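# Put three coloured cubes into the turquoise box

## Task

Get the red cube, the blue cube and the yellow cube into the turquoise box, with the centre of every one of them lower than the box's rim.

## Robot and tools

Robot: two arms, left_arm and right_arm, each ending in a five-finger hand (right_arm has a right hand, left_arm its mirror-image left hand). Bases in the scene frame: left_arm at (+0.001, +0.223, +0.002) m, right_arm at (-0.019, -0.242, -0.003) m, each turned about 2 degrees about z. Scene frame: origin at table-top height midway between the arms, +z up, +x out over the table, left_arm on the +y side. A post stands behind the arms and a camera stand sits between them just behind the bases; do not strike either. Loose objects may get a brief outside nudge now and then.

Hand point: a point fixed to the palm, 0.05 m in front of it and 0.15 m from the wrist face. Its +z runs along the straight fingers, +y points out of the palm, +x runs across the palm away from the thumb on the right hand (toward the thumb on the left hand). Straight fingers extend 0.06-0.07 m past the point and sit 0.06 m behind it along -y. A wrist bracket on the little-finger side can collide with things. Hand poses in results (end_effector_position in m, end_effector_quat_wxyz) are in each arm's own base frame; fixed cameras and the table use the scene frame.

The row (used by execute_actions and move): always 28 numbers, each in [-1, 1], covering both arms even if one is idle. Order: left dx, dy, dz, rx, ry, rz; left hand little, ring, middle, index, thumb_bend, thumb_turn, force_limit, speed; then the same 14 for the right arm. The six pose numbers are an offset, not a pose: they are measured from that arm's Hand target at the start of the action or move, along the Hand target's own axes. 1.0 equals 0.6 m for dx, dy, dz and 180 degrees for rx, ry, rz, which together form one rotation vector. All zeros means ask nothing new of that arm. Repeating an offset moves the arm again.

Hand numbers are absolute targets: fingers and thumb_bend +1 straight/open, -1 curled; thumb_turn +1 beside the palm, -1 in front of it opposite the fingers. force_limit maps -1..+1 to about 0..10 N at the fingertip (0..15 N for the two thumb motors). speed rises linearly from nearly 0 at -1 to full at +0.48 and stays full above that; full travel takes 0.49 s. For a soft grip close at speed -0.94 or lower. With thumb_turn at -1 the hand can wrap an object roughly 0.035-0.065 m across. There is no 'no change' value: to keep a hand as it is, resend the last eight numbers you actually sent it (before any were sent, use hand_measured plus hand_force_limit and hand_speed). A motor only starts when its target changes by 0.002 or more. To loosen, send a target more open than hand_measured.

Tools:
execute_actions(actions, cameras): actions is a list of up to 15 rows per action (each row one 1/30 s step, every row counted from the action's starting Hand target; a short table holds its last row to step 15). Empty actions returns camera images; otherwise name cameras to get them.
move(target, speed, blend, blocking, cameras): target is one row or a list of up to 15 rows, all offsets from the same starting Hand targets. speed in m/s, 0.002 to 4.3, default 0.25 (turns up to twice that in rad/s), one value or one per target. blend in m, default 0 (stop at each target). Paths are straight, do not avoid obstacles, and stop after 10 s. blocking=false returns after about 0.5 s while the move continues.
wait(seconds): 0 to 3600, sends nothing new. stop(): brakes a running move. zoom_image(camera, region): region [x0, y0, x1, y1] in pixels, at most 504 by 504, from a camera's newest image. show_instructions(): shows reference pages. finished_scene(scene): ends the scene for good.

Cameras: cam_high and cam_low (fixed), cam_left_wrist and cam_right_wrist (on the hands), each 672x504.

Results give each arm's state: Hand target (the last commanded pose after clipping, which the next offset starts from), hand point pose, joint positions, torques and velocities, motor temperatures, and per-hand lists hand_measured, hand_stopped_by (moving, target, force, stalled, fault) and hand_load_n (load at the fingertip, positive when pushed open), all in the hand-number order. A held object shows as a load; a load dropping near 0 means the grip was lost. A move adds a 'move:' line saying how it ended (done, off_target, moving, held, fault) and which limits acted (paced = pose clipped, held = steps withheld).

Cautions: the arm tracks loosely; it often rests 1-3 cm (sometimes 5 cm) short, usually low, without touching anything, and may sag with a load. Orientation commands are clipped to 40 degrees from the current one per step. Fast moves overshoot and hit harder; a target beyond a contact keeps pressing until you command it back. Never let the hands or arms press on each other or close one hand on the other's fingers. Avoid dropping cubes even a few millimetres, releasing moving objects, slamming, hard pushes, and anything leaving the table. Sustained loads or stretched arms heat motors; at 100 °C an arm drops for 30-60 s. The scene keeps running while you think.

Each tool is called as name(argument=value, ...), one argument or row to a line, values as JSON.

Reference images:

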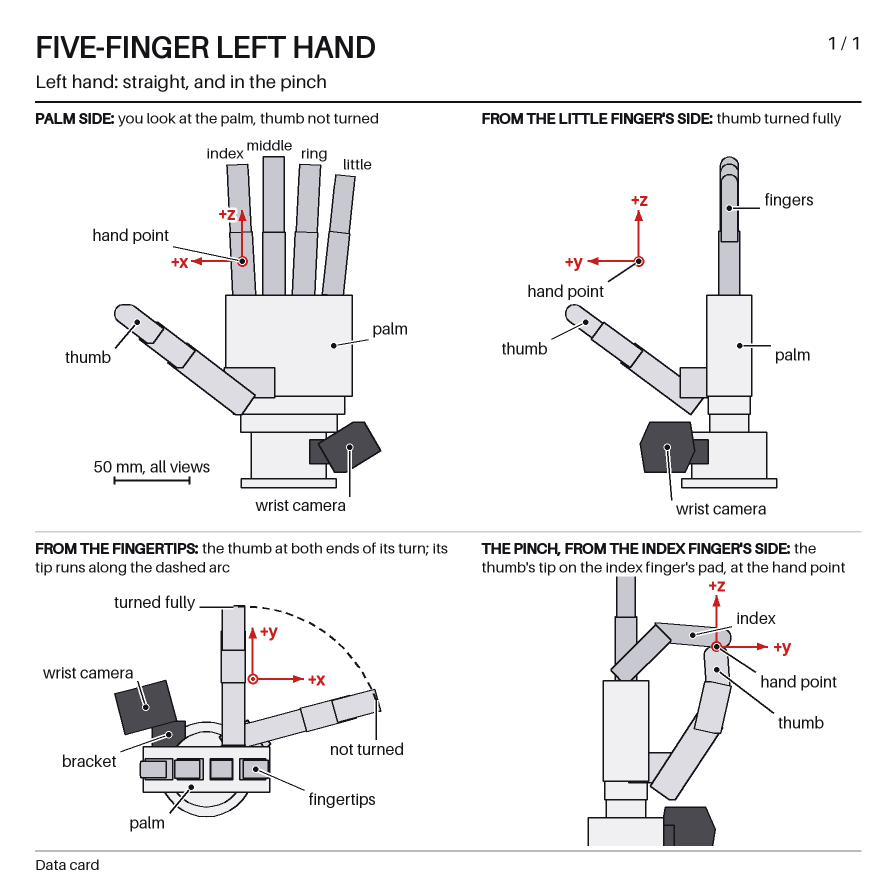

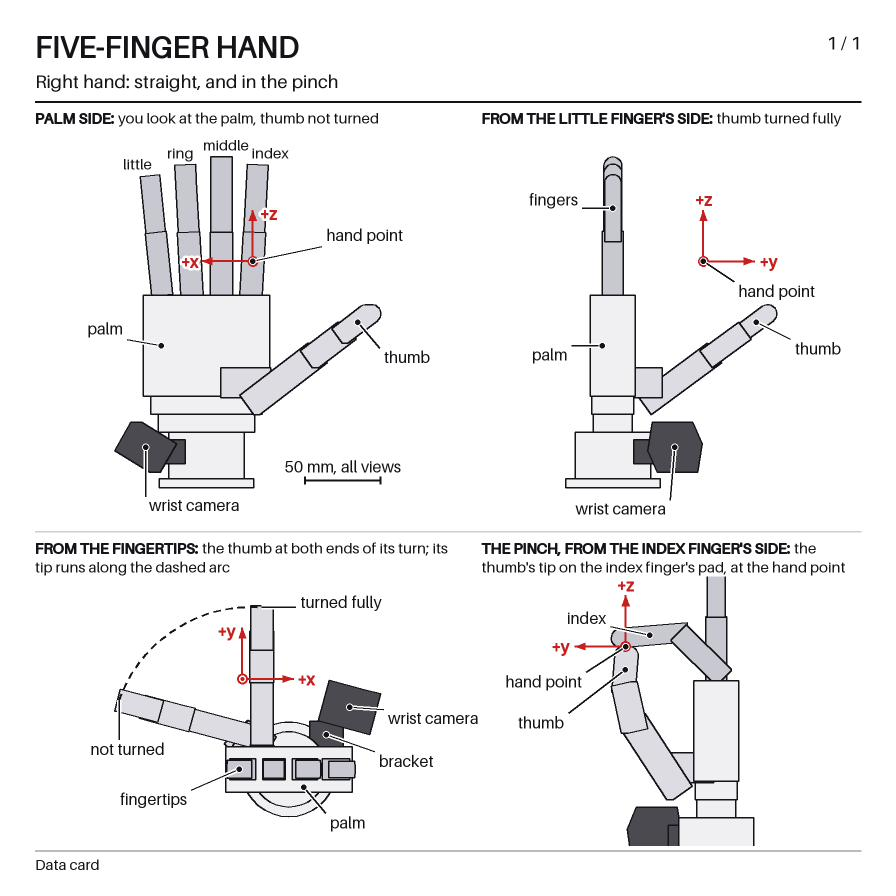

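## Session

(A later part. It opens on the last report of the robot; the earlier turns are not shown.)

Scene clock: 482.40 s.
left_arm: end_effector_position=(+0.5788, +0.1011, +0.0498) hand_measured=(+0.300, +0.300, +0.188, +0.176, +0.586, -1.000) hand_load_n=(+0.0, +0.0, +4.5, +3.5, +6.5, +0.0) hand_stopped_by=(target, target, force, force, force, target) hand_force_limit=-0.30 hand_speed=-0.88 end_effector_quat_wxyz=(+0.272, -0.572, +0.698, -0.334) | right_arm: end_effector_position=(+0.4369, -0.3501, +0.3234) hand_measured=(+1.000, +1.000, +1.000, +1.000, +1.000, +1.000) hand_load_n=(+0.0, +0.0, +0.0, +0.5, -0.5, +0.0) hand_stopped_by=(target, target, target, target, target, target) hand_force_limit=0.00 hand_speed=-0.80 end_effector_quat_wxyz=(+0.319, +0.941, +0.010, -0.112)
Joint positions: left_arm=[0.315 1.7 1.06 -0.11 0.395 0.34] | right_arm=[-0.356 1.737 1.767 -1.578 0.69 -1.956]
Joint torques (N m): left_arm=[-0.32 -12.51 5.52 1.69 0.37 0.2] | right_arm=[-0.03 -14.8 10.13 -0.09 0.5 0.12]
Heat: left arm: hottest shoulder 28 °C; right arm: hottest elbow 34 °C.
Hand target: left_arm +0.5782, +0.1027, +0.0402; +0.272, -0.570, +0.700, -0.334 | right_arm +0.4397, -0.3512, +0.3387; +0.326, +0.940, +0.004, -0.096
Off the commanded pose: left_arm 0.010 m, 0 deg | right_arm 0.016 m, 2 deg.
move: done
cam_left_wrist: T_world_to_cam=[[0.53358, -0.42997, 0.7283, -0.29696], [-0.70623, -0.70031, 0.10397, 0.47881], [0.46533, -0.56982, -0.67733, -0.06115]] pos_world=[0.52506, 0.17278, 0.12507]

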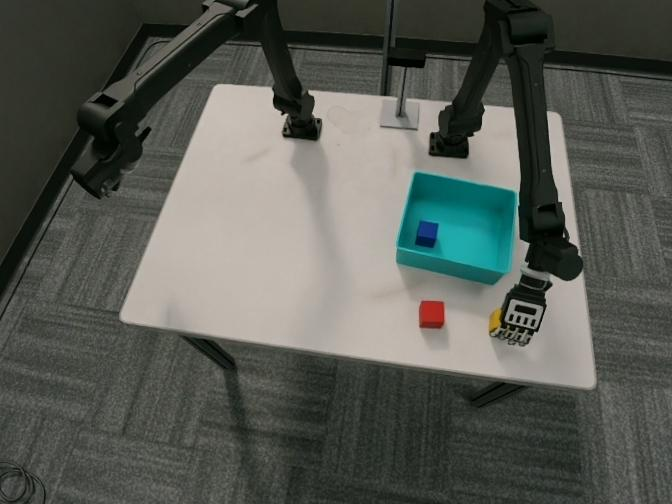

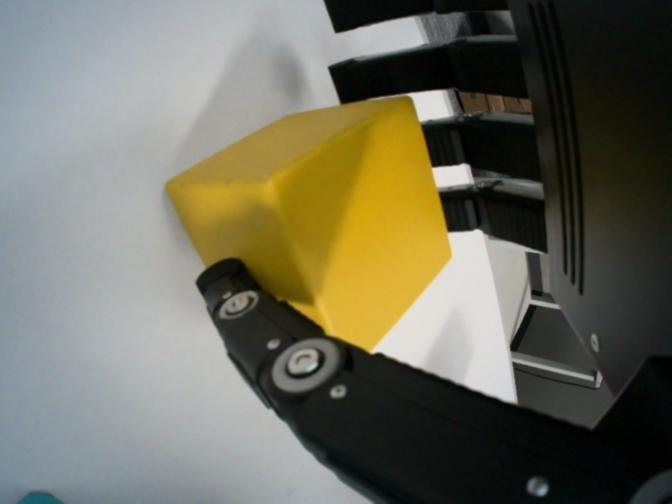

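move(
  target=[
    [0.0067,-0.2255,-0.2247,0,0,0,0.3,0.3,-0.3,-0.3,0,-1,-0.3,-0.88,0,0,0,0,0,0,1,1,1,1,1,1,0,-0.8],
    [0.2994,-0.008,-0.4138,0,0,0,0.3,0.3,-0.3,-0.3,0,-1,-0.3,-0.88,0,0,0,0,0,0,1,1,1,1,1,1,0,-0.8],
    [0.2994,0.1343,-0.2984,0,0,0,0.3,0.3,-0.3,-0.3,0,-1,-0.3,-0.88,0,0,0,0,0,0,1,1,1,1,1,1,0,-0.8],
  ],
  blend=[0.03,0.01,0],
  speed=[0.12,0.2,0.08],
  cameras=["cam_high","cam_low","cam_left_wrist"],
)

zoom_image(
  camera="cam_high",
  region=[390, 160, 530, 290],
)

Scene clock: 543.70 s.
left_arm: end_effector_position=(+0.3533, -0.0322, +0.0928) hand_measured=(+0.300, +0.300, +0.188, +0.176, +0.586, -1.000) hand_load_n=(+0.0, +0.0, +4.5, +3.5, +7.0, +0.0) hand_stopped_by=(target, target, force, force, force, target) hand_force_limit=-0.30 hand_speed=-0.88 end_effector_quat_wxyz=(+0.270, -0.571, +0.702, -0.330) | right_arm: end_effector_position=(+0.4369, -0.3501, +0.3234) hand_measured=(+1.000, +1.000, +1.000, +1.000, +1.000, +1.000) hand_load_n=(+0.0, +0.0, +0.0, +0.0, +0.0, +0.0) hand_stopped_by=(target, target, target, target, target, target) hand_force_limit=0.00 hand_speed=-0.80 end_effector_quat_wxyz=(+0.319, +0.941, +0.010, -0.112)
Joint positions: left_arm=[0.082 0.93 0.488 -0.269 0.217 0.186] | right_arm=[-0.356 1.737 1.767 -1.578 0.69 -1.956]
Joint torques (N m): left_arm=[-1.38 -2.32 6.41 1.83 0.02 0.05] | right_arm=[0.26 -14.86 10.11 -0.12 0.5 0.13]
Heat: left arm: hottest shoulder 28 °C; right arm: hottest elbow 34 °C.
Hand target: left_arm +0.3558, -0.0350, +0.0903; +0.272, -0.570, +0.700, -0.334 | right_arm +0.4397, -0.3512, +0.3387; +0.326, +0.940, +0.004, -0.096
Off the commanded pose: left_arm 0.004 m, 1 deg | right_arm 0.016 m, 2 deg.
move: done
cam_left_wrist: T_world_to_cam=[[0.53861, -0.43705, 0.72033, -0.26646], [-0.70787, -0.69842, 0.10554, 0.22223], [0.45697, -0.56675, -0.68555, 0.00073]] pos_world=[0.30049, 0.03916, 0.16899]

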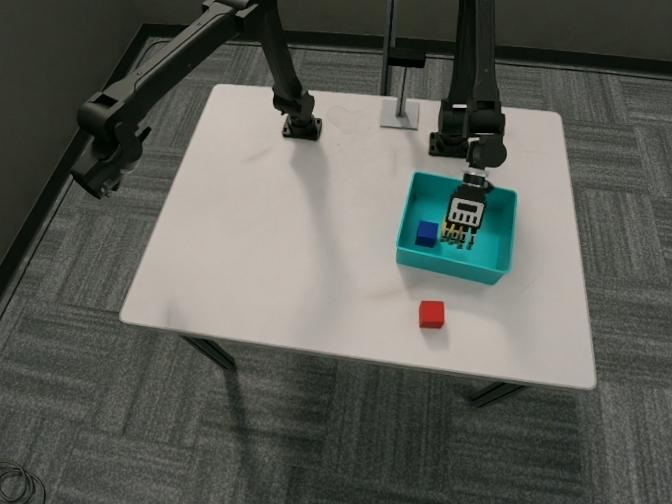

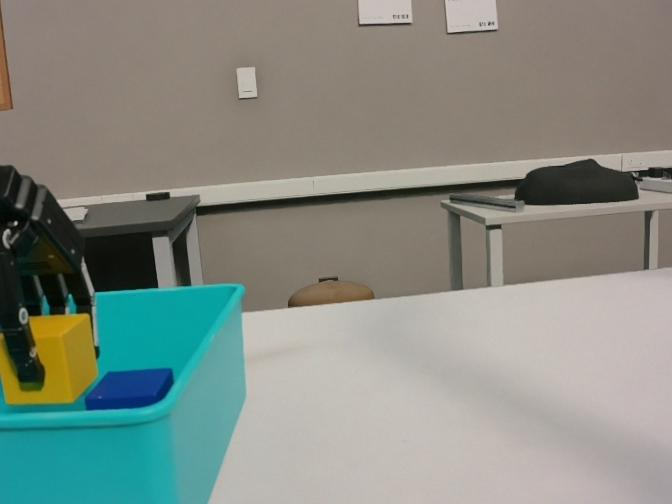

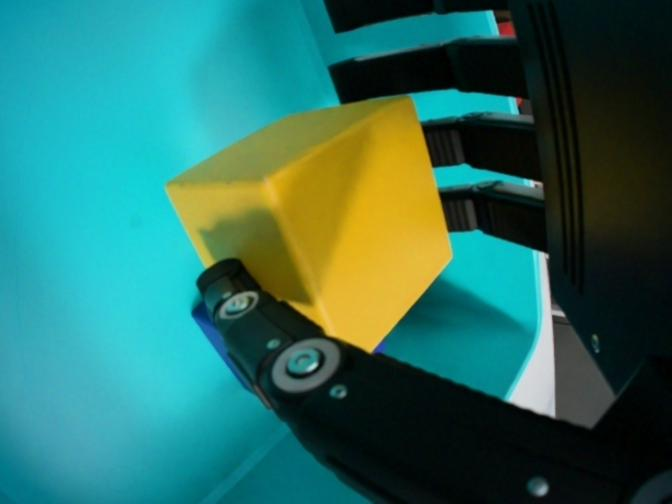

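Scaled by 3.600 from the camera's image (finer frame: 960x720).

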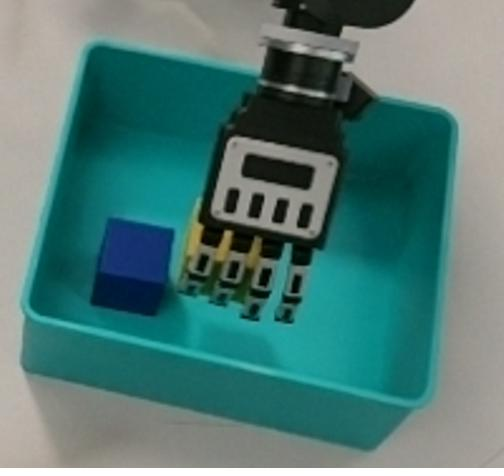

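zoom_image(
  camera="cam_left_wrist",
  region=[140, 60, 480, 420],
)

zoom_image(
  camera="cam_low",
  region=[0, 280, 250, 440],
)

Scaled by 1.400 from the camera's image (finer frame: 960x720).

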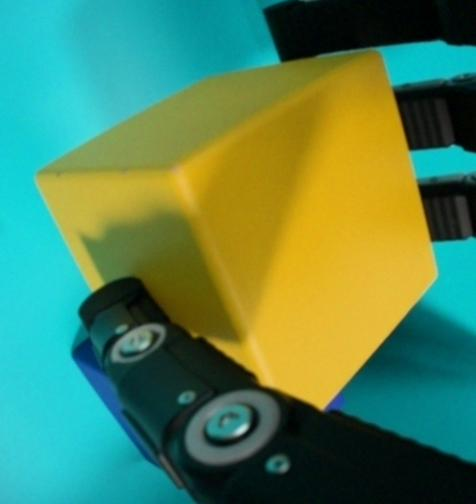

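Scaled by 2.016 from the camera's image (finer frame: 960x720).

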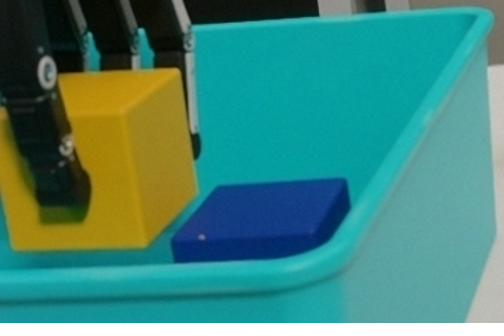

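move(
  target=[0,0.0466,0.0378,0,0,0,0.3,0.3,-0.3,-0.3,0,-1,-0.3,-0.88,0,0,0,0,0,0,1,1,1,1,1,1,0,-0.8],
  speed=0.05,
  cameras=["cam_low","cam_left_wrist"],
)

zoom_image(
  camera="cam_left_wrist",
  region=[130, 60, 330, 240],
)

Scene clock: 564.47 s.
left_arm: end_effector_position=(+0.3542, -0.0322, +0.0569) hand_measured=(+0.300, +0.300, +0.188, +0.176, +0.586, -1.000) hand_load_n=(+0.0, +0.0, +4.5, +3.5, +7.0, +0.0) hand_stopped_by=(target, target, force, force, force, target) hand_force_limit=-0.30 hand_speed=-0.88 end_effector_quat_wxyz=(+0.270, -0.571, +0.701, -0.330) | right_arm: end_effector_position=(+0.4369, -0.3501, +0.3234) hand_measured=(+1.000, +1.000, +1.000, +1.000, +1.000, +1.000) hand_load_n=(+0.0, +0.0, +0.0, +0.0, +0.0, +0.0) hand_stopped_by=(target, target, target, target, target, target) hand_force_limit=0.00 hand_speed=-0.80 end_effector_quat_wxyz=(+0.319, +0.941, +0.010, -0.112)
Joint positions: left_arm=[0.082 1.011 0.422 -0.121 0.217 0.186] | right_arm=[-0.356 1.737 1.767 -1.578 0.69 -1.956]
Joint torques (N m): left_arm=[-1.38 -2.73 5.87 1.95 0.02 0.05] | right_arm=[0.15 -14.68 10.11 -0.05 0.51 0.12]
Heat: left arm: hottest shoulder 28 °C; right arm: hottest elbow 34 °C.
Hand target: left_arm +0.3559, -0.0350, +0.0543; +0.272, -0.570, +0.700, -0.334 | right_arm +0.4397, -0.3512, +0.3387; +0.326, +0.940, +0.004, -0.096
Off the commanded pose: left_arm 0.004 m, 1 deg | right_arm 0.016 m, 2 deg.
move: done
cam_left_wrist: T_world_to_cam=[[0.53808, -0.43708, 0.72071, -0.24093], [-0.70795, -0.69841, 0.105, 0.22682], [0.45746, -0.56673, -0.68524, -0.02443]] pos_world=[0.30139, 0.03926, 0.13309]

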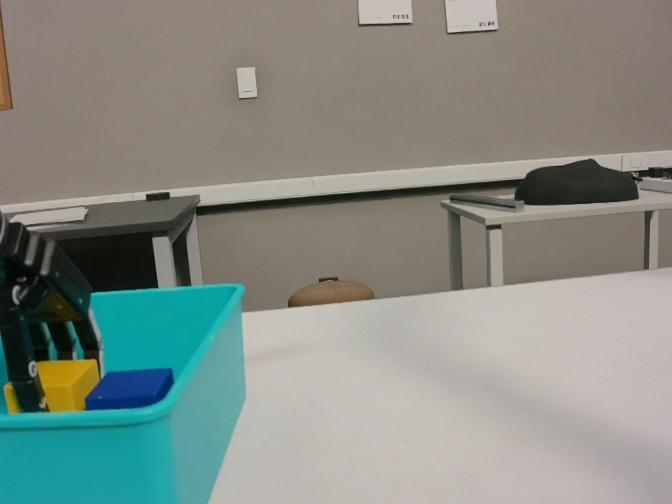

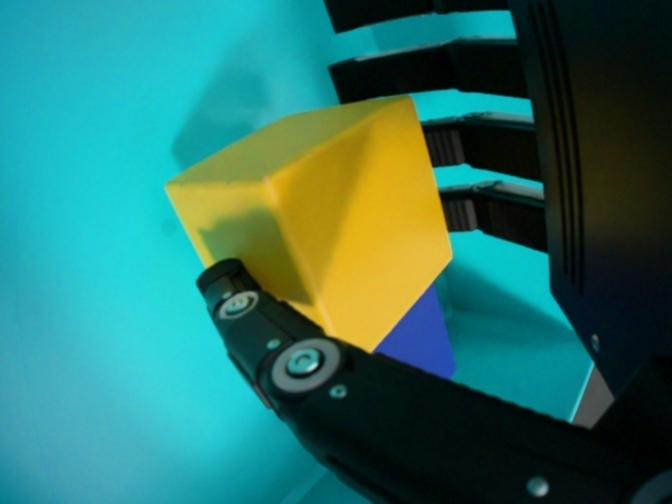

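Scaled by 2.520 from the camera's image (finer frame: 960x720).

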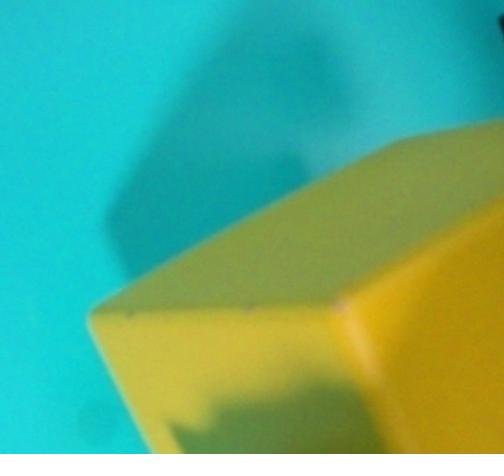

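move(
  target=[0,0.0078,0.0063,0,0,0,0.3,0.3,-0.3,-0.3,0,-1,-0.3,-0.88,0,0,0,0,0,0,1,1,1,1,1,1,0,-0.8],
  speed=0.03,
  cameras=["cam_left_wrist"],
)

zoom_image(
  camera="cam_left_wrist",
  region=[130, 60, 330, 240],
)

Scene clock: 570.60 s.
left_arm: end_effector_position=(+0.3543, -0.0321, +0.0508) hand_measured=(+0.300, +0.300, +0.188, +0.176, +0.586, -1.000) hand_load_n=(+0.0, +0.0, +4.5, +3.5, +7.0, +0.0) hand_stopped_by=(target, target, force, force, force, target) hand_force_limit=-0.30 hand_speed=-0.88 end_effector_quat_wxyz=(+0.270, -0.571, +0.701, -0.330) | right_arm: end_effector_position=(+0.4369, -0.3501, +0.3234) hand_measured=(+1.000, +1.000, +1.000, +1.000, +1.000, +1.000) hand_load_n=(+0.0, +0.0, +0.0, +0.0, +0.0, +0.0) hand_stopped_by=(target, target, target, target, target, target) hand_force_limit=0.00 hand_speed=-0.80 end_effector_quat_wxyz=(+0.319, +0.941, +0.010, -0.112)
Joint positions: left_arm=[0.082 1.027 0.411 -0.094 0.217 0.186] | right_arm=[-0.356 1.737 1.767 -1.578 0.69 -1.956]
Joint torques (N m): left_arm=[-1.38 -2.84 5.79 1.88 0.02 0.05] | right_arm=[0.15 -14.8 10.14 -0.08 0.52 0.13]
Heat: left arm: hottest shoulder 27 °C; right arm: hottest elbow 34 °C.
Hand target: left_arm +0.3560, -0.0350, +0.0485; +0.272, -0.570, +0.700, -0.334 | right_arm +0.4397, -0.3512, +0.3387; +0.326, +0.940, +0.004, -0.096
Off the commanded pose: left_arm 0.004 m, 0 deg | right_arm 0.016 m, 2 deg.
move: done
cam_left_wrist: T_world_to_cam=[[0.53808, -0.43708, 0.72071, -0.23658], [-0.70795, -0.69841, 0.105, 0.22753], [0.45746, -0.56673, -0.68524, -0.02865]] pos_world=[0.30149, 0.03926, 0.12699]

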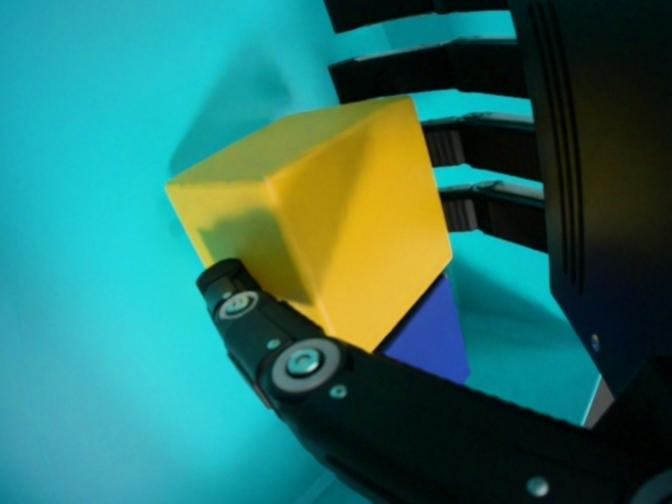

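Scaled by 2.520 from the camera's image (finer frame: 960x720).

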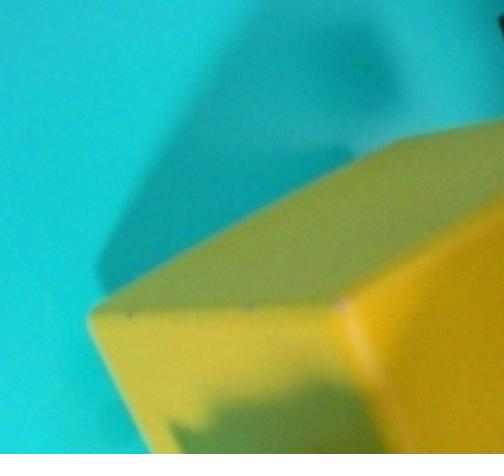

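move(
  target=[0,0.0052,0.0042,0,0,0,0.3,0.3,-0.3,-0.3,0,-1,-0.3,-0.88,0,0,0,0,0,0,1,1,1,1,1,1,0,-0.8],
  speed=0.03,
  cameras=["cam_left_wrist"],
)

zoom_image(
  camera="cam_left_wrist",
  region=[130, 60, 330, 240],
)

Scene clock: 576.07 s.
left_arm: end_effector_position=(+0.3544, -0.0321, +0.0468) hand_measured=(+0.300, +0.300, +0.188, +0.176, +0.586, -1.000) hand_load_n=(+0.0, +0.0, +4.5, +3.5, +7.0, +0.0) hand_stopped_by=(target, target, force, force, force, target) hand_force_limit=-0.30 hand_speed=-0.88 end_effector_quat_wxyz=(+0.270, -0.571, +0.701, -0.330) | right_arm: end_effector_position=(+0.4369, -0.3501, +0.3234) hand_measured=(+1.000, +1.000, +1.000, +1.000, +1.000, +1.000) hand_load_n=(+0.0, +0.0, +0.0, +0.0, +0.0, +0.5) hand_stopped_by=(target, target, target, target, target, target) hand_force_limit=0.00 hand_speed=-0.80 end_effector_quat_wxyz=(+0.319, +0.941, +0.010, -0.112)
Joint positions: left_arm=[0.082 1.039 0.405 -0.076 0.217 0.186] | right_arm=[-0.356 1.737 1.767 -1.578 0.69 -1.956]
Joint torques (N m): left_arm=[-1.38 -2.84 5.71 1.81 0.02 0.05] | right_arm=[0.03 -14.62 10.15 -0.12 0.51 0.12]
Heat: left arm: hottest shoulder 27 °C; right arm: hottest elbow 34 °C.
Hand target: left_arm +0.3560, -0.0350, +0.0444; +0.272, -0.570, +0.700, -0.334 | right_arm +0.4397, -0.3512, +0.3387; +0.326, +0.940, +0.004, -0.096
Off the commanded pose: left_arm 0.004 m, 1 deg | right_arm 0.016 m, 2 deg.
move: done
cam_left_wrist: T_world_to_cam=[[0.53808, -0.43708, 0.72071, -0.23376], [-0.70795, -0.69841, 0.105, 0.22802], [0.45746, -0.56673, -0.68524, -0.03144]] pos_world=[0.30159, 0.03926, 0.12299]

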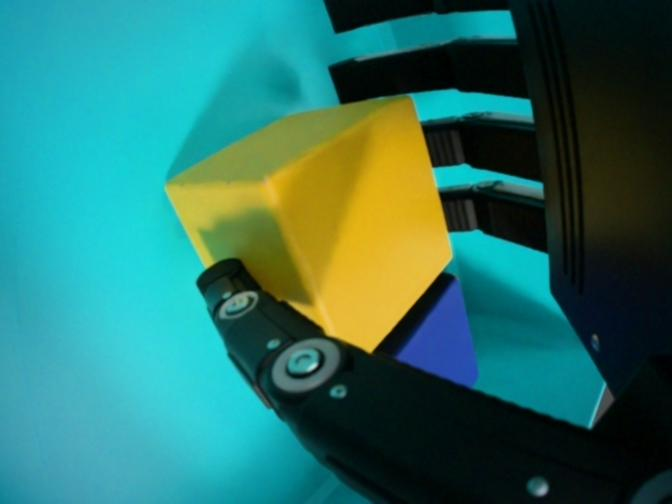

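Scaled by 2.520 from the camera's image (finer frame: 960x720).

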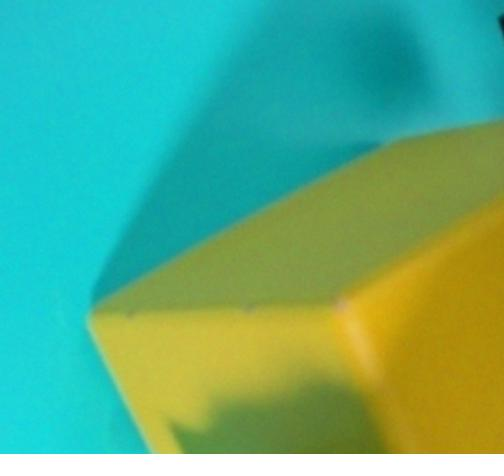

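move(
  target=[0,0.0036,0.0029,0,0,0,0.3,0.3,-0.3,-0.3,0,-1,-0.3,-0.88,0,0,0,0,0,0,1,1,1,1,1,1,0,-0.8],
  speed=0.03,
  cameras=["cam_left_wrist"],
)

zoom_image(
  camera="cam_left_wrist",
  region=[130, 60, 330, 240],
)

Scene clock: 581.43 s.
left_arm: end_effector_position=(+0.3565, -0.0320, +0.0463) hand_measured=(+0.300, +0.300, +0.188, +0.176, +0.586, -1.000) hand_load_n=(+0.0, +0.0, +4.5, +3.5, +7.0, +0.0) hand_stopped_by=(target, target, force, force, force, target) hand_force_limit=-0.30 hand_speed=-0.88 end_effector_quat_wxyz=(+0.272, -0.570, +0.701, -0.331) | right_arm: end_effector_position=(+0.4369, -0.3501, +0.3234) hand_measured=(+1.000, +1.000, +1.000, +1.000, +1.000, +1.000) hand_load_n=(+0.0, +0.0, +0.0, +0.0, -0.5, +0.0) hand_stopped_by=(target, target, target, target, target, target) hand_force_limit=0.00 hand_speed=-0.80 end_effector_quat_wxyz=(+0.319, +0.941, +0.010, -0.112)
Joint positions: left_arm=[0.082 1.046 0.405 -0.064 0.217 0.186] | right_arm=[-0.356 1.737 1.767 -1.578 0.69 -1.956]
Joint torques (N m): left_arm=[-1.32 -2.78 5.35 1.91 0.02 0.06] | right_arm=[0.15 -14.74 10.13 -0.1 0.5 0.12]
Heat: left arm: hottest shoulder 27 °C; right arm: hottest elbow 34 °C.
Hand target: left_arm +0.3560, -0.0350, +0.0416; +0.272, -0.570, +0.700, -0.334 | right_arm +0.4397, -0.3512, +0.3387; +0.326, +0.940, +0.004, -0.096
Off the commanded pose: left_arm 0.006 m, 0 deg | right_arm 0.016 m, 2 deg.
move: done
cam_left_wrist: T_world_to_cam=[[0.53467, -0.43708, 0.72325, -0.23332], [-0.70832, -0.69856, 0.10146, 0.22991], [0.46089, -0.56654, -0.68309, -0.03401]] pos_world=[0.30327, 0.03936, 0.12219]

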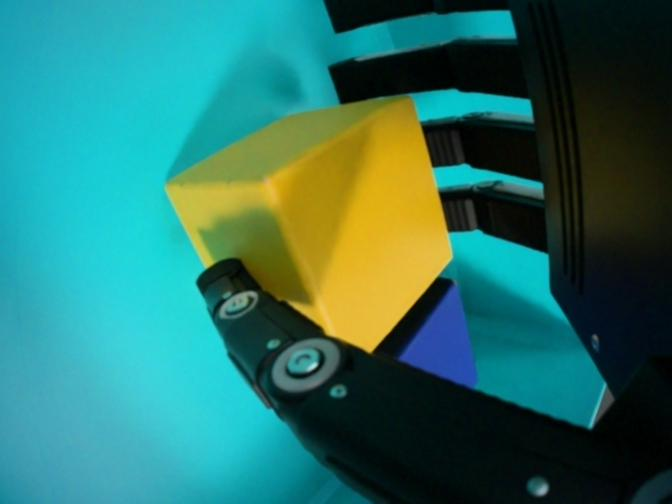

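Scaled by 2.520 from the camera's image (finer frame: 960x720).

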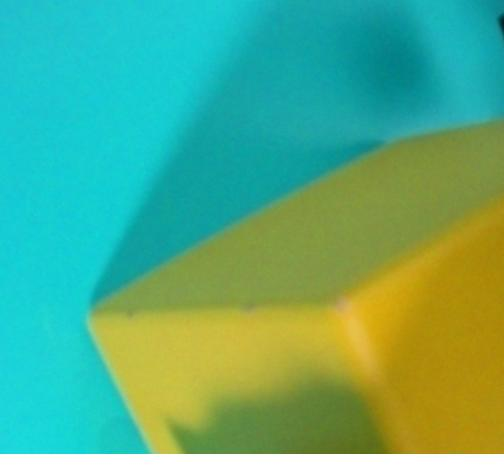

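move(
  target=[
    [0,0,0,0,0,0,0.3,0.3,0.45,0.45,1,-1,-0.3,-0.8,0,0,0,0,0,0,1,1,1,1,1,1,0,-0.8],
    [0,-0.2137,-0.1731,0,0,0,0.3,0.3,0.45,0.45,1,-1,-0.3,-0.8,0,0,0,0,0,0,1,1,1,1,1,1,0,-0.8],
    [-0.02,-0.4283,0.136,0,-0.0522,-0.0423,1,1,1,1,1,-1,-0.3,0,0,0,0,0,0,0,1,1,1,1,1,1,0,-0.8],
    [-0.02,-0.3635,0.1885,0,-0.0522,-0.0423,1,1,1,1,1,-1,-0.3,0,0,0,0,0,0,0,1,1,1,1,1,1,0,-0.8],
  ],
  blend=[0,0.01,0.02,0],
  speed=[0.1,0.12,0.25,0.15],
  cameras=["cam_high","cam_low","cam_left_wrist"],
)

zoom_image(
  camera="cam_left_wrist",
  region=[20, 140, 360, 400],
)

zoom_image(
  camera="cam_high",
  region=[390, 160, 530, 290],
)

Scene clock: 605.33 s.
left_arm: end_effector_position=(+0.5774, -0.0643, +0.1487) hand_measured=(+1.000, +1.000, +1.000, +1.000, +1.000, -1.000) hand_load_n=(+0.0, +0.0, +0.0, +0.0, +0.0, +0.0) hand_stopped_by=(target, target, target, target, target, target) hand_force_limit=-0.30 hand_speed=0.00 end_effector_quat_wxyz=(-0.307, +0.640, -0.636, +0.302) | right_arm: end_effector_position=(+0.4369, -0.3501, +0.3234) hand_measured=(+1.000, +1.000, +1.000, +1.000, +1.000, +1.000) hand_load_n=(+0.0, +0.0, +0.0, +0.0, +0.0, +0.0) hand_stopped_by=(target, target, target, target, target, target) hand_force_limit=0.00 hand_speed=-0.80 end_effector_quat_wxyz=(+0.319, +0.941, +0.010, -0.112)
Joint positions: left_arm=[-0.074 1.483 1.082 -0.281 -0.066 -0.049] | right_arm=[-0.356 1.737 1.767 -1.578 0.69 -1.956]
Joint torques (N m): left_arm=[-1.26 -10.75 6.45 1.81 -0.17 0.07] | right_arm=[0.15 -14.68 10.17 -0.1 0.5 0.13]
Heat: left arm: hottest shoulder 27 °C; right arm: hottest elbow 34 °C.
Hand target: left_arm +0.5790, -0.0685, +0.1397; -0.305, +0.641, -0.636, +0.303 | right_arm +0.4397, -0.3512, +0.3387; +0.326, +0.940, +0.004, -0.096
Off the commanded pose: left_arm 0.010 m, 0 deg | right_arm 0.016 m, 2 deg.
move: done; blend cut to 0 m at target 3; target 3's new numbers were sent with left_arm's hand 0.031 m and 3 deg from that target
cam_left_wrist: T_world_to_cam=[[0.61082, -0.31567, 0.72612, -0.47626], [-0.54699, -0.8313, 0.09873, 0.25214], [0.57246, -0.45748, -0.68044, -0.14189]] pos_world=[0.51005, -0.00565, 0.22438]

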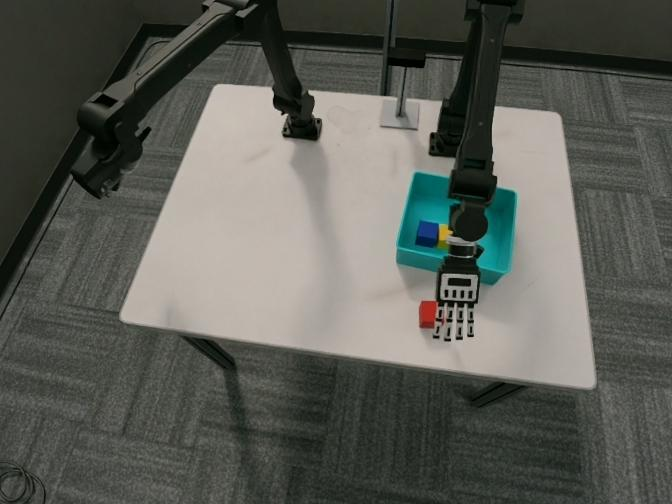

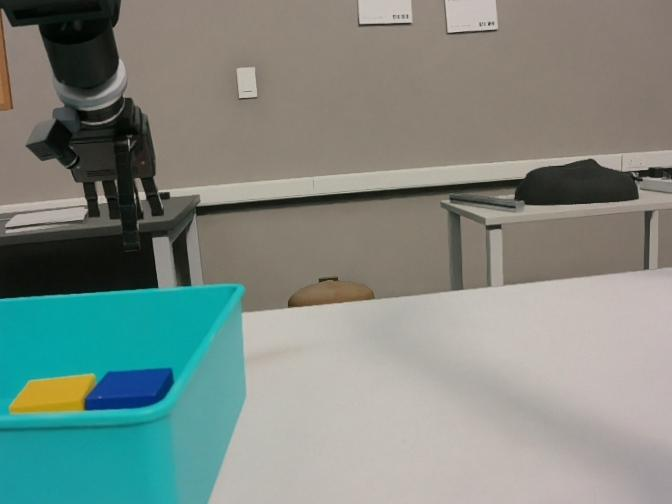

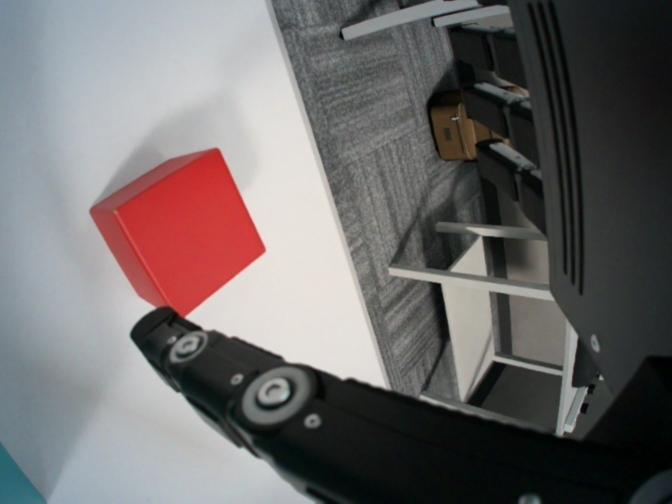

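Scaled by 1.482 from the camera's image (finer frame: 960x720).

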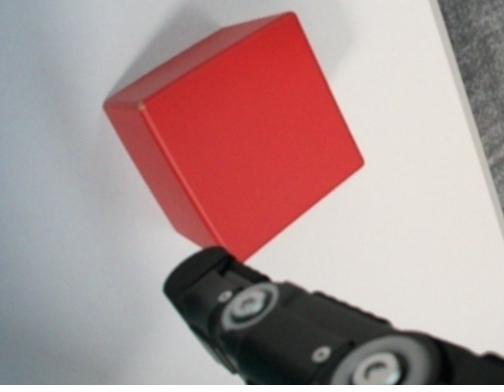

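Scaled by 3.600 from the camera's image (finer frame: 960x720).

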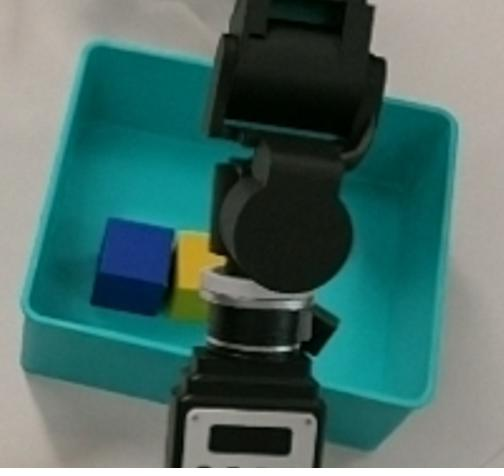

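move(
  target=[
    [0.0077,0.0325,0.0393,0,0,0,1,1,1,1,1,-1,-0.3,0,0,0,0,0,0,0,1,1,1,1,1,1,0,-0.8],
    [0.0077,0.1183,0.1087,0,0,0,1,1,1,1,1,-1,-0.3,0,0,0,0,0,0,0,1,1,1,1,1,1,0,-0.8],
  ],
  blend=[0.01,0],
  speed=[0.1,0.1],
  cameras=["cam_high","cam_left_wrist"],
)

Scene clock: 624.17 s.
left_arm: end_effector_position=(+0.5853, -0.0685, +0.0521) hand_measured=(+1.000, +1.000, +1.000, +1.000, +1.000, -1.000) hand_load_n=(+0.0, +0.0, +0.0, -0.5, +0.0, +0.0) hand_stopped_by=(target, target, target, target, target, target) hand_force_limit=-0.30 hand_speed=0.00 end_effector_quat_wxyz=(-0.307, +0.640, -0.636, +0.302) | right_arm: end_effector_position=(+0.4369, -0.3501, +0.3234) hand_measured=(+1.000, +1.000, +1.000, +1.000, +1.000, +1.000) hand_load_n=(+0.0, +0.0, +0.0, +0.5, +0.0, +0.0) hand_stopped_by=(target, target, target, target, target, target) hand_force_limit=0.00 hand_speed=-0.80 end_effector_quat_wxyz=(+0.319, +0.941, +0.010, -0.112)
Joint positions: left_arm=[-0.082 1.639 0.975 -0.018 -0.072 -0.054] | right_arm=[-0.356 1.737 1.767 -1.578 0.69 -1.956]
Joint torques (N m): left_arm=[-1.38 -11.52 5.48 1.81 -0.17 0.06] | right_arm=[0.09 -14.68 10.17 -0.12 0.51 0.13]
Heat: left arm: hottest shoulder 27 °C; right arm: hottest elbow 34 °C.
Hand target: left_arm +0.5848, -0.0732, +0.0434; -0.305, +0.641, -0.636, +0.303 | right_arm +0.4397, -0.3512, +0.3387; +0.326, +0.940, +0.004, -0.096
Off the commanded pose: left_arm 0.010 m, 0 deg | right_arm 0.016 m, 2 deg.
move: done
cam_left_wrist: T_world_to_cam=[[0.61124, -0.31576, 0.72573, -0.41247], [-0.54659, -0.83158, 0.09854, 0.26224], [0.57239, -0.45691, -0.68088, -0.21401]] pos_world=[0.51796, -0.00995, 0.12778]

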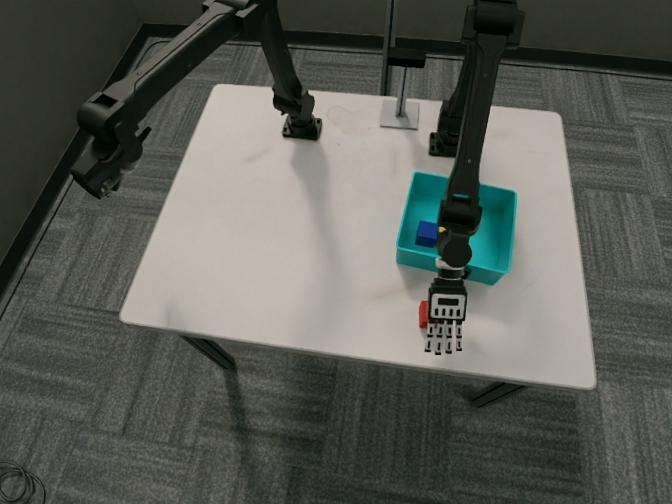

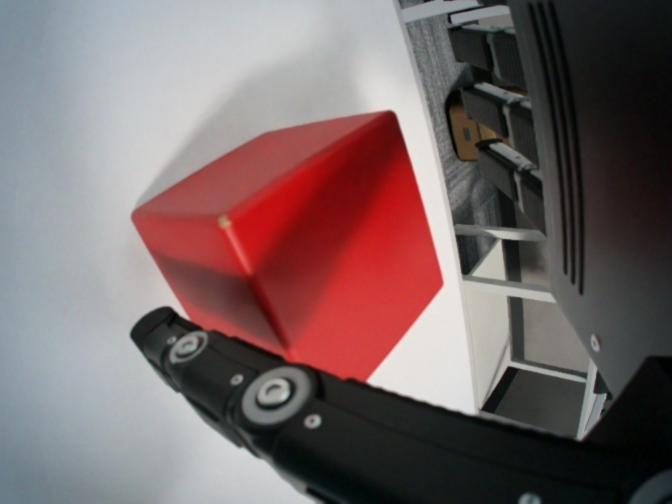

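move(
  target=[0,0,0,0,0,0,0.3,0.3,-0.3,-0.3,0,-1,-0.3,-0.88,0,0,0,0,0,0,1,1,1,1,1,1,0,-0.8],
  cameras=["cam_high","cam_left_wrist"],
)

zoom_image(
  camera="cam_high",
  region=[390, 160, 530, 290],
)

Scene clock: 632.10 s.
left_arm: end_effector_position=(+0.5853, -0.0685, +0.0521) hand_measured=(+0.300, +0.300, +0.232, +0.222, +0.602, -1.000) hand_load_n=(+0.0, +0.0, +3.5, +3.0, +6.0, +0.0) hand_stopped_by=(target, target, force, force, force, target) hand_force_limit=-0.30 hand_speed=-0.88 end_effector_quat_wxyz=(-0.307, +0.640, -0.636, +0.302) | right_arm: end_effector_position=(+0.4369, -0.3501, +0.3234) hand_measured=(+1.000, +1.000, +1.000, +1.000, +1.000, +1.000) hand_load_n=(-0.5, +0.0, +0.0, +0.0, +0.0, +0.0) hand_stopped_by=(target, target, target, target, target, target) hand_force_limit=0.00 hand_speed=-0.80 end_effector_quat_wxyz=(+0.319, +0.941, +0.010, -0.112)
Joint positions: left_arm=[-0.082 1.639 0.975 -0.018 -0.073 -0.054] | right_arm=[-0.356 1.737 1.767 -1.578 0.69 -1.956]
Joint torques (N m): left_arm=[-1.38 -11.58 5.49 1.81 -0.16 0.06] | right_arm=[0.09 -14.74 10.1 -0.06 0.51 0.13]
Heat: left arm: hottest shoulder 27 °C; right arm: hottest elbow 34 °C.
Hand target: left_arm +0.5849, -0.0731, +0.0434; -0.305, +0.641, -0.636, +0.303 | right_arm +0.4397, -0.3512, +0.3387; +0.326, +0.940, +0.004, -0.096
Off the commanded pose: left_arm 0.010 m, 0 deg | right_arm 0.016 m, 2 deg.
move: done
cam_left_wrist: T_world_to_cam=[[0.61135, -0.31542, 0.72578, -0.41253], [-0.54619, -0.83184, 0.09857, 0.26203], [0.57264, -0.45668, -0.68083, -0.21415]] pos_world=[0.51795, -0.00995, 0.12778]

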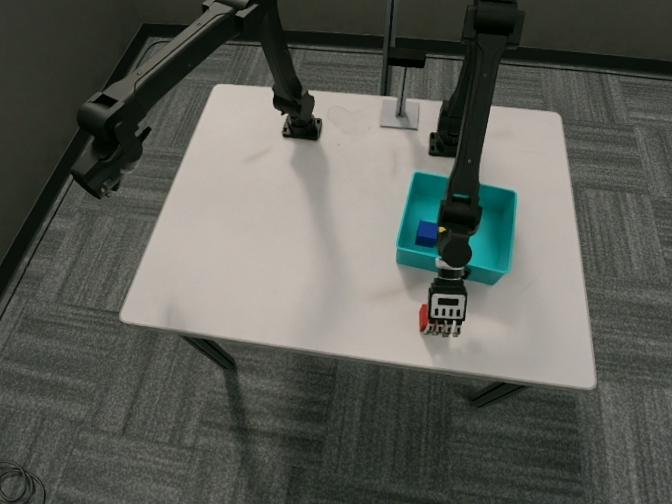

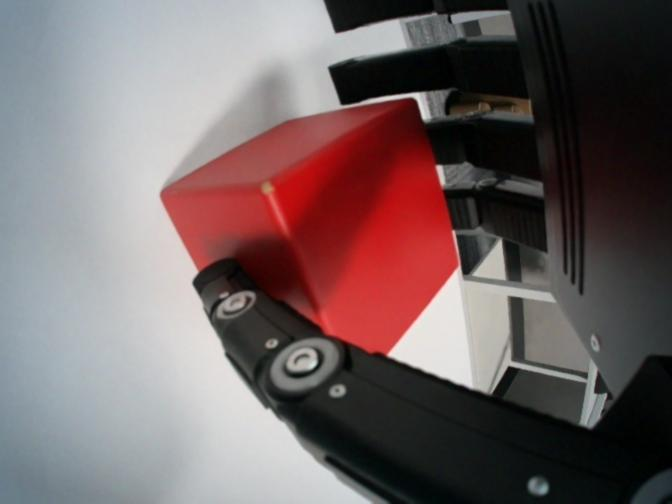

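Scaled by 3.600 from the camera's image (finer frame: 960x720).

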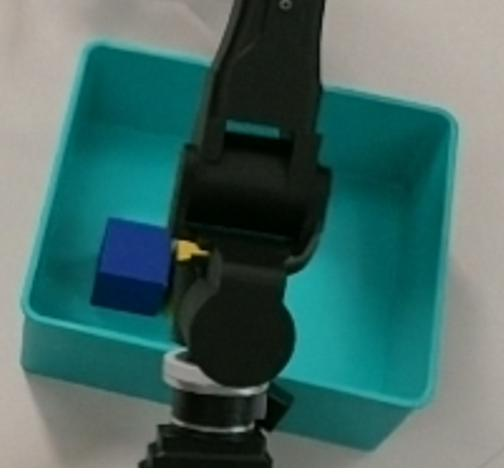

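move(
  target=[
    [-0.0003,-0.2252,-0.2252,0,0,0,0.3,0.3,-0.3,-0.3,0,-1,-0.3,-0.88,0,0,0,0,0,0,1,1,1,1,1,1,0,-0.8],
    [-0.1665,0.0038,-0.472,0,0.051,0.0413,0.3,0.3,-0.3,-0.3,0,-1,-0.3,-0.88,0,0,0,0,0,0,1,1,1,1,1,1,0,-0.8],
    [-0.1665,0.1722,-0.3357,0,0.051,0.0413,0.3,0.3,-0.3,-0.3,0,-1,-0.3,-0.88,0,0,0,0,0,0,1,1,1,1,1,1,0,-0.8],
  ],
  blend=[0.03,0.01,0],
  speed=[0.12,0.2,0.08],
  cameras=["cam_high","cam_low","cam_left_wrist"],
)

zoom_image(
  camera="cam_high",
  region=[390, 160, 530, 290],
)

Scene clock: 662.33 s.
left_arm: end_effector_position=(+0.3637, +0.0227, +0.0987) hand_measured=(+0.300, +0.300, +0.232, +0.222, +0.604, -1.000) hand_load_n=(+0.0, +0.0, +3.5, +3.0, +6.0, +0.0) hand_stopped_by=(target, target, force, force, force, target) hand_force_limit=-0.30 hand_speed=-0.88 end_effector_quat_wxyz=(+0.274, -0.571, +0.698, -0.335) | right_arm: end_effector_position=(+0.4369, -0.3501, +0.3234) hand_measured=(+1.000, +1.000, +1.000, +1.000, +1.000, +1.000) hand_load_n=(+0.0, +0.0, +0.0, +0.0, +0.0, +0.0) hand_stopped_by=(target, target, target, target, target, target) hand_force_limit=0.00 hand_speed=-0.80 end_effector_quat_wxyz=(+0.319, +0.941, +0.010, -0.112)
Joint positions: left_arm=[0.286 0.99 0.537 -0.283 0.374 0.319] | right_arm=[-0.356 1.737 1.767 -1.578 0.69 -1.956]
Joint torques (N m): left_arm=[-0.03 -2.55 5.93 1.68 0.32 0.19] | right_arm=[0.03 -14.86 10.14 -0.08 0.51 0.12]
Heat: left arm: hottest shoulder 28 °C; right arm: hottest elbow 34 °C.
Hand target: left_arm +0.3626, +0.0250, +0.0901; +0.272, -0.572, +0.698, -0.333 | right_arm +0.4397, -0.3512, +0.3387; +0.326, +0.940, +0.004, -0.096
Off the commanded pose: left_arm 0.009 m, 0 deg | right_arm 0.016 m, 2 deg.
move: done
cam_left_wrist: T_world_to_cam=[[0.52982, -0.43183, 0.72994, -0.25026], [-0.70734, -0.69985, 0.0994, 0.26772], [0.46792, -0.56898, -0.67625, 0.02633]] pos_world=[0.30964, 0.09428, 0.17387]

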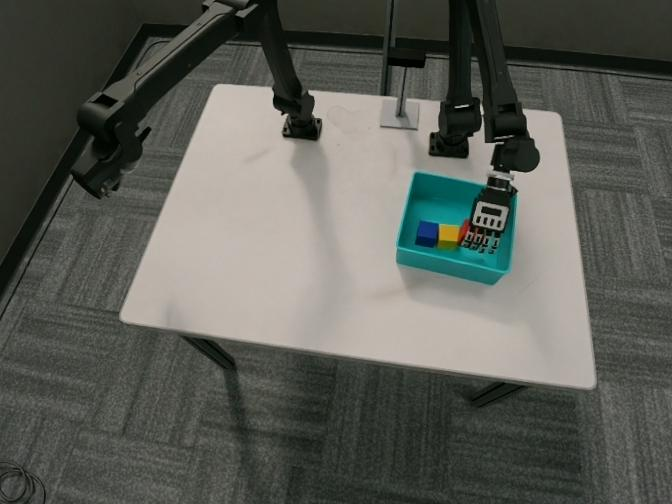

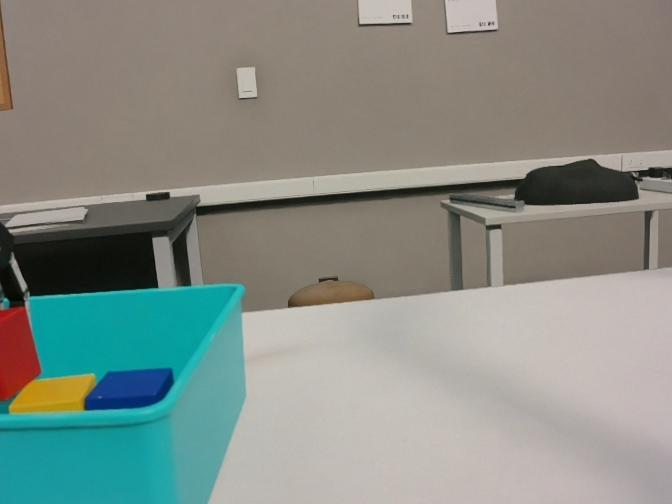

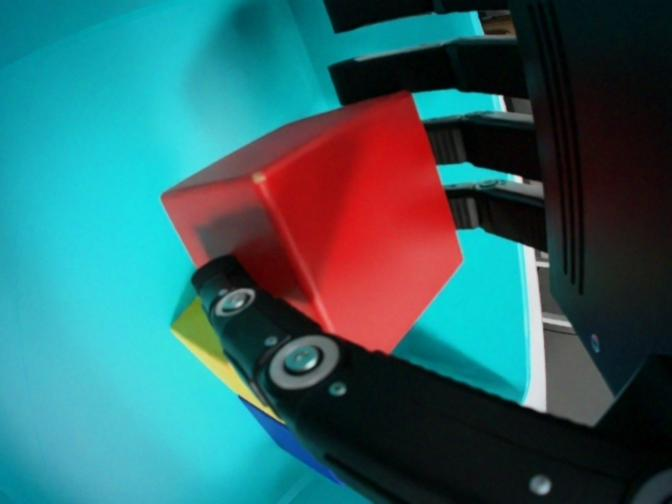

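Scaled by 3.600 from the camera's image (finer frame: 960x720).

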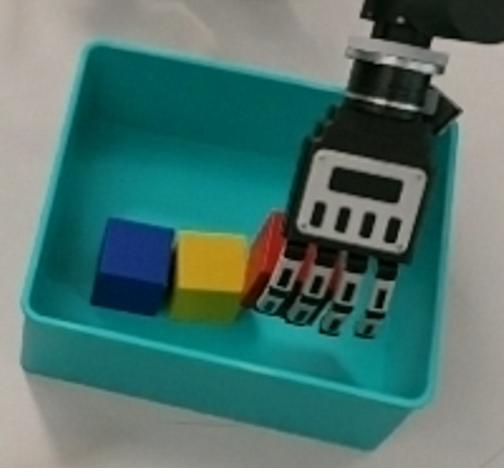

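move(
  target=[-0.0102,0.0005,-0.011,0,0,0,0.3,0.3,-0.3,-0.3,0,-1,-0.3,-0.88,0,0,0,0,0,0,1,1,1,1,1,1,0,-0.8],
  speed=0.05,
  cameras=["cam_low","cam_left_wrist"],
)

zoom_image(
  camera="cam_low",
  region=[0, 280, 250, 440],
)

Scene clock: 670.47 s.
left_arm: end_effector_position=(+0.3627, +0.0309, +0.0993) hand_measured=(+0.300, +0.300, +0.232, +0.222, +0.604, -1.000) hand_load_n=(-0.5, +0.0, +3.5, +3.5, +6.0, +0.0) hand_stopped_by=(target, target, force, force, force, target) hand_force_limit=-0.30 hand_speed=-0.88 end_effector_quat_wxyz=(+0.277, -0.570, +0.697, -0.336) | right_arm: end_effector_position=(+0.4369, -0.3501, +0.3234) hand_measured=(+1.000, +1.000, +1.000, +1.000, +1.000, +1.000) hand_load_n=(+0.0, +0.0, +0.0, +0.0, +0.0, +0.0) hand_stopped_by=(target, target, target, target, target, target) hand_force_limit=0.00 hand_speed=-0.80 end_effector_quat_wxyz=(+0.319, +0.941, +0.010, -0.112)
Joint positions: left_arm=[0.315 0.99 0.537 -0.283 0.393 0.339] | right_arm=[-0.356 1.737 1.767 -1.578 0.69 -1.956]
Joint torques (N m): left_arm=[0.03 -3.66 6.28 0.83 0.42 0.22] | right_arm=[0.26 -14.74 10.14 -0.06 0.51 0.11]
Heat: left arm: hottest shoulder 27 °C; right arm: hottest elbow 34 °C.
Hand target: left_arm +0.3586, +0.0321, +0.0940; +0.272, -0.572, +0.698, -0.333 | right_arm +0.4397, -0.3512, +0.3387; +0.326, +0.940, +0.004, -0.096
Off the commanded pose: left_arm 0.007 m, 1 deg | right_arm 0.016 m, 2 deg.
move: done
cam_left_wrist: T_world_to_cam=[[0.52598, -0.43236, 0.7324, -0.24542], [-0.70612, -0.702, 0.09269, 0.27299], [0.47407, -0.56591, -0.67453, 0.0294]] pos_world=[0.30791, 0.10217, 0.17427]

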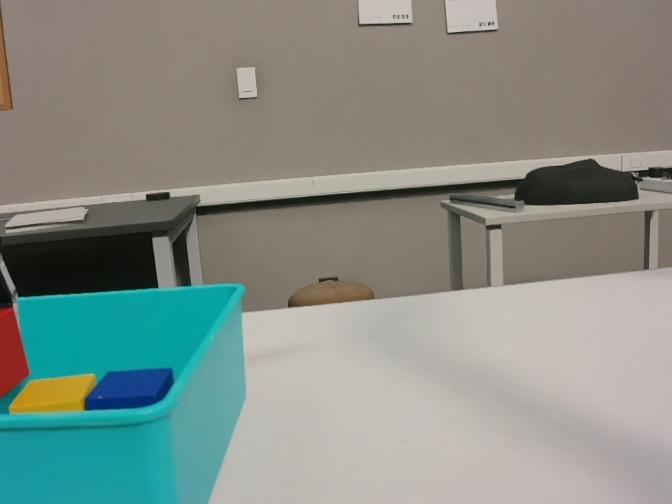

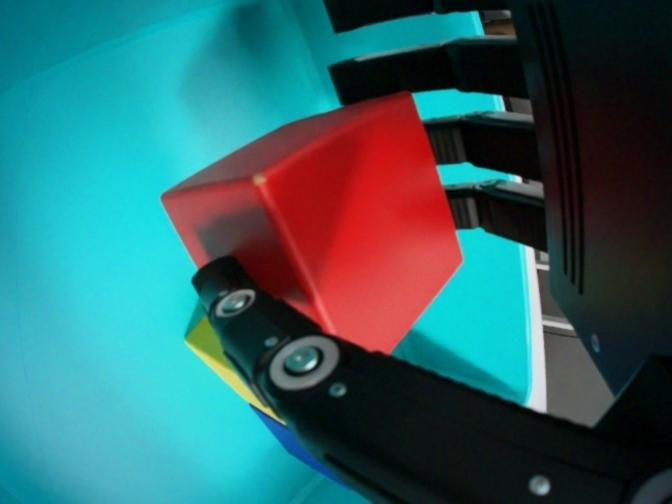

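Scaled by 2.016 from the camera's image (finer frame: 960x720).

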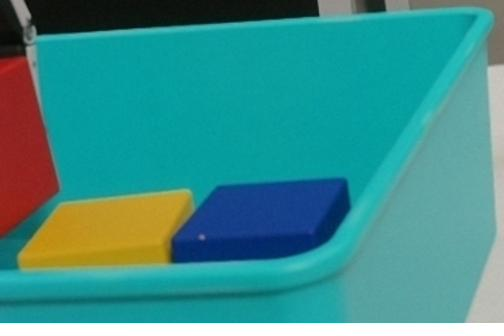

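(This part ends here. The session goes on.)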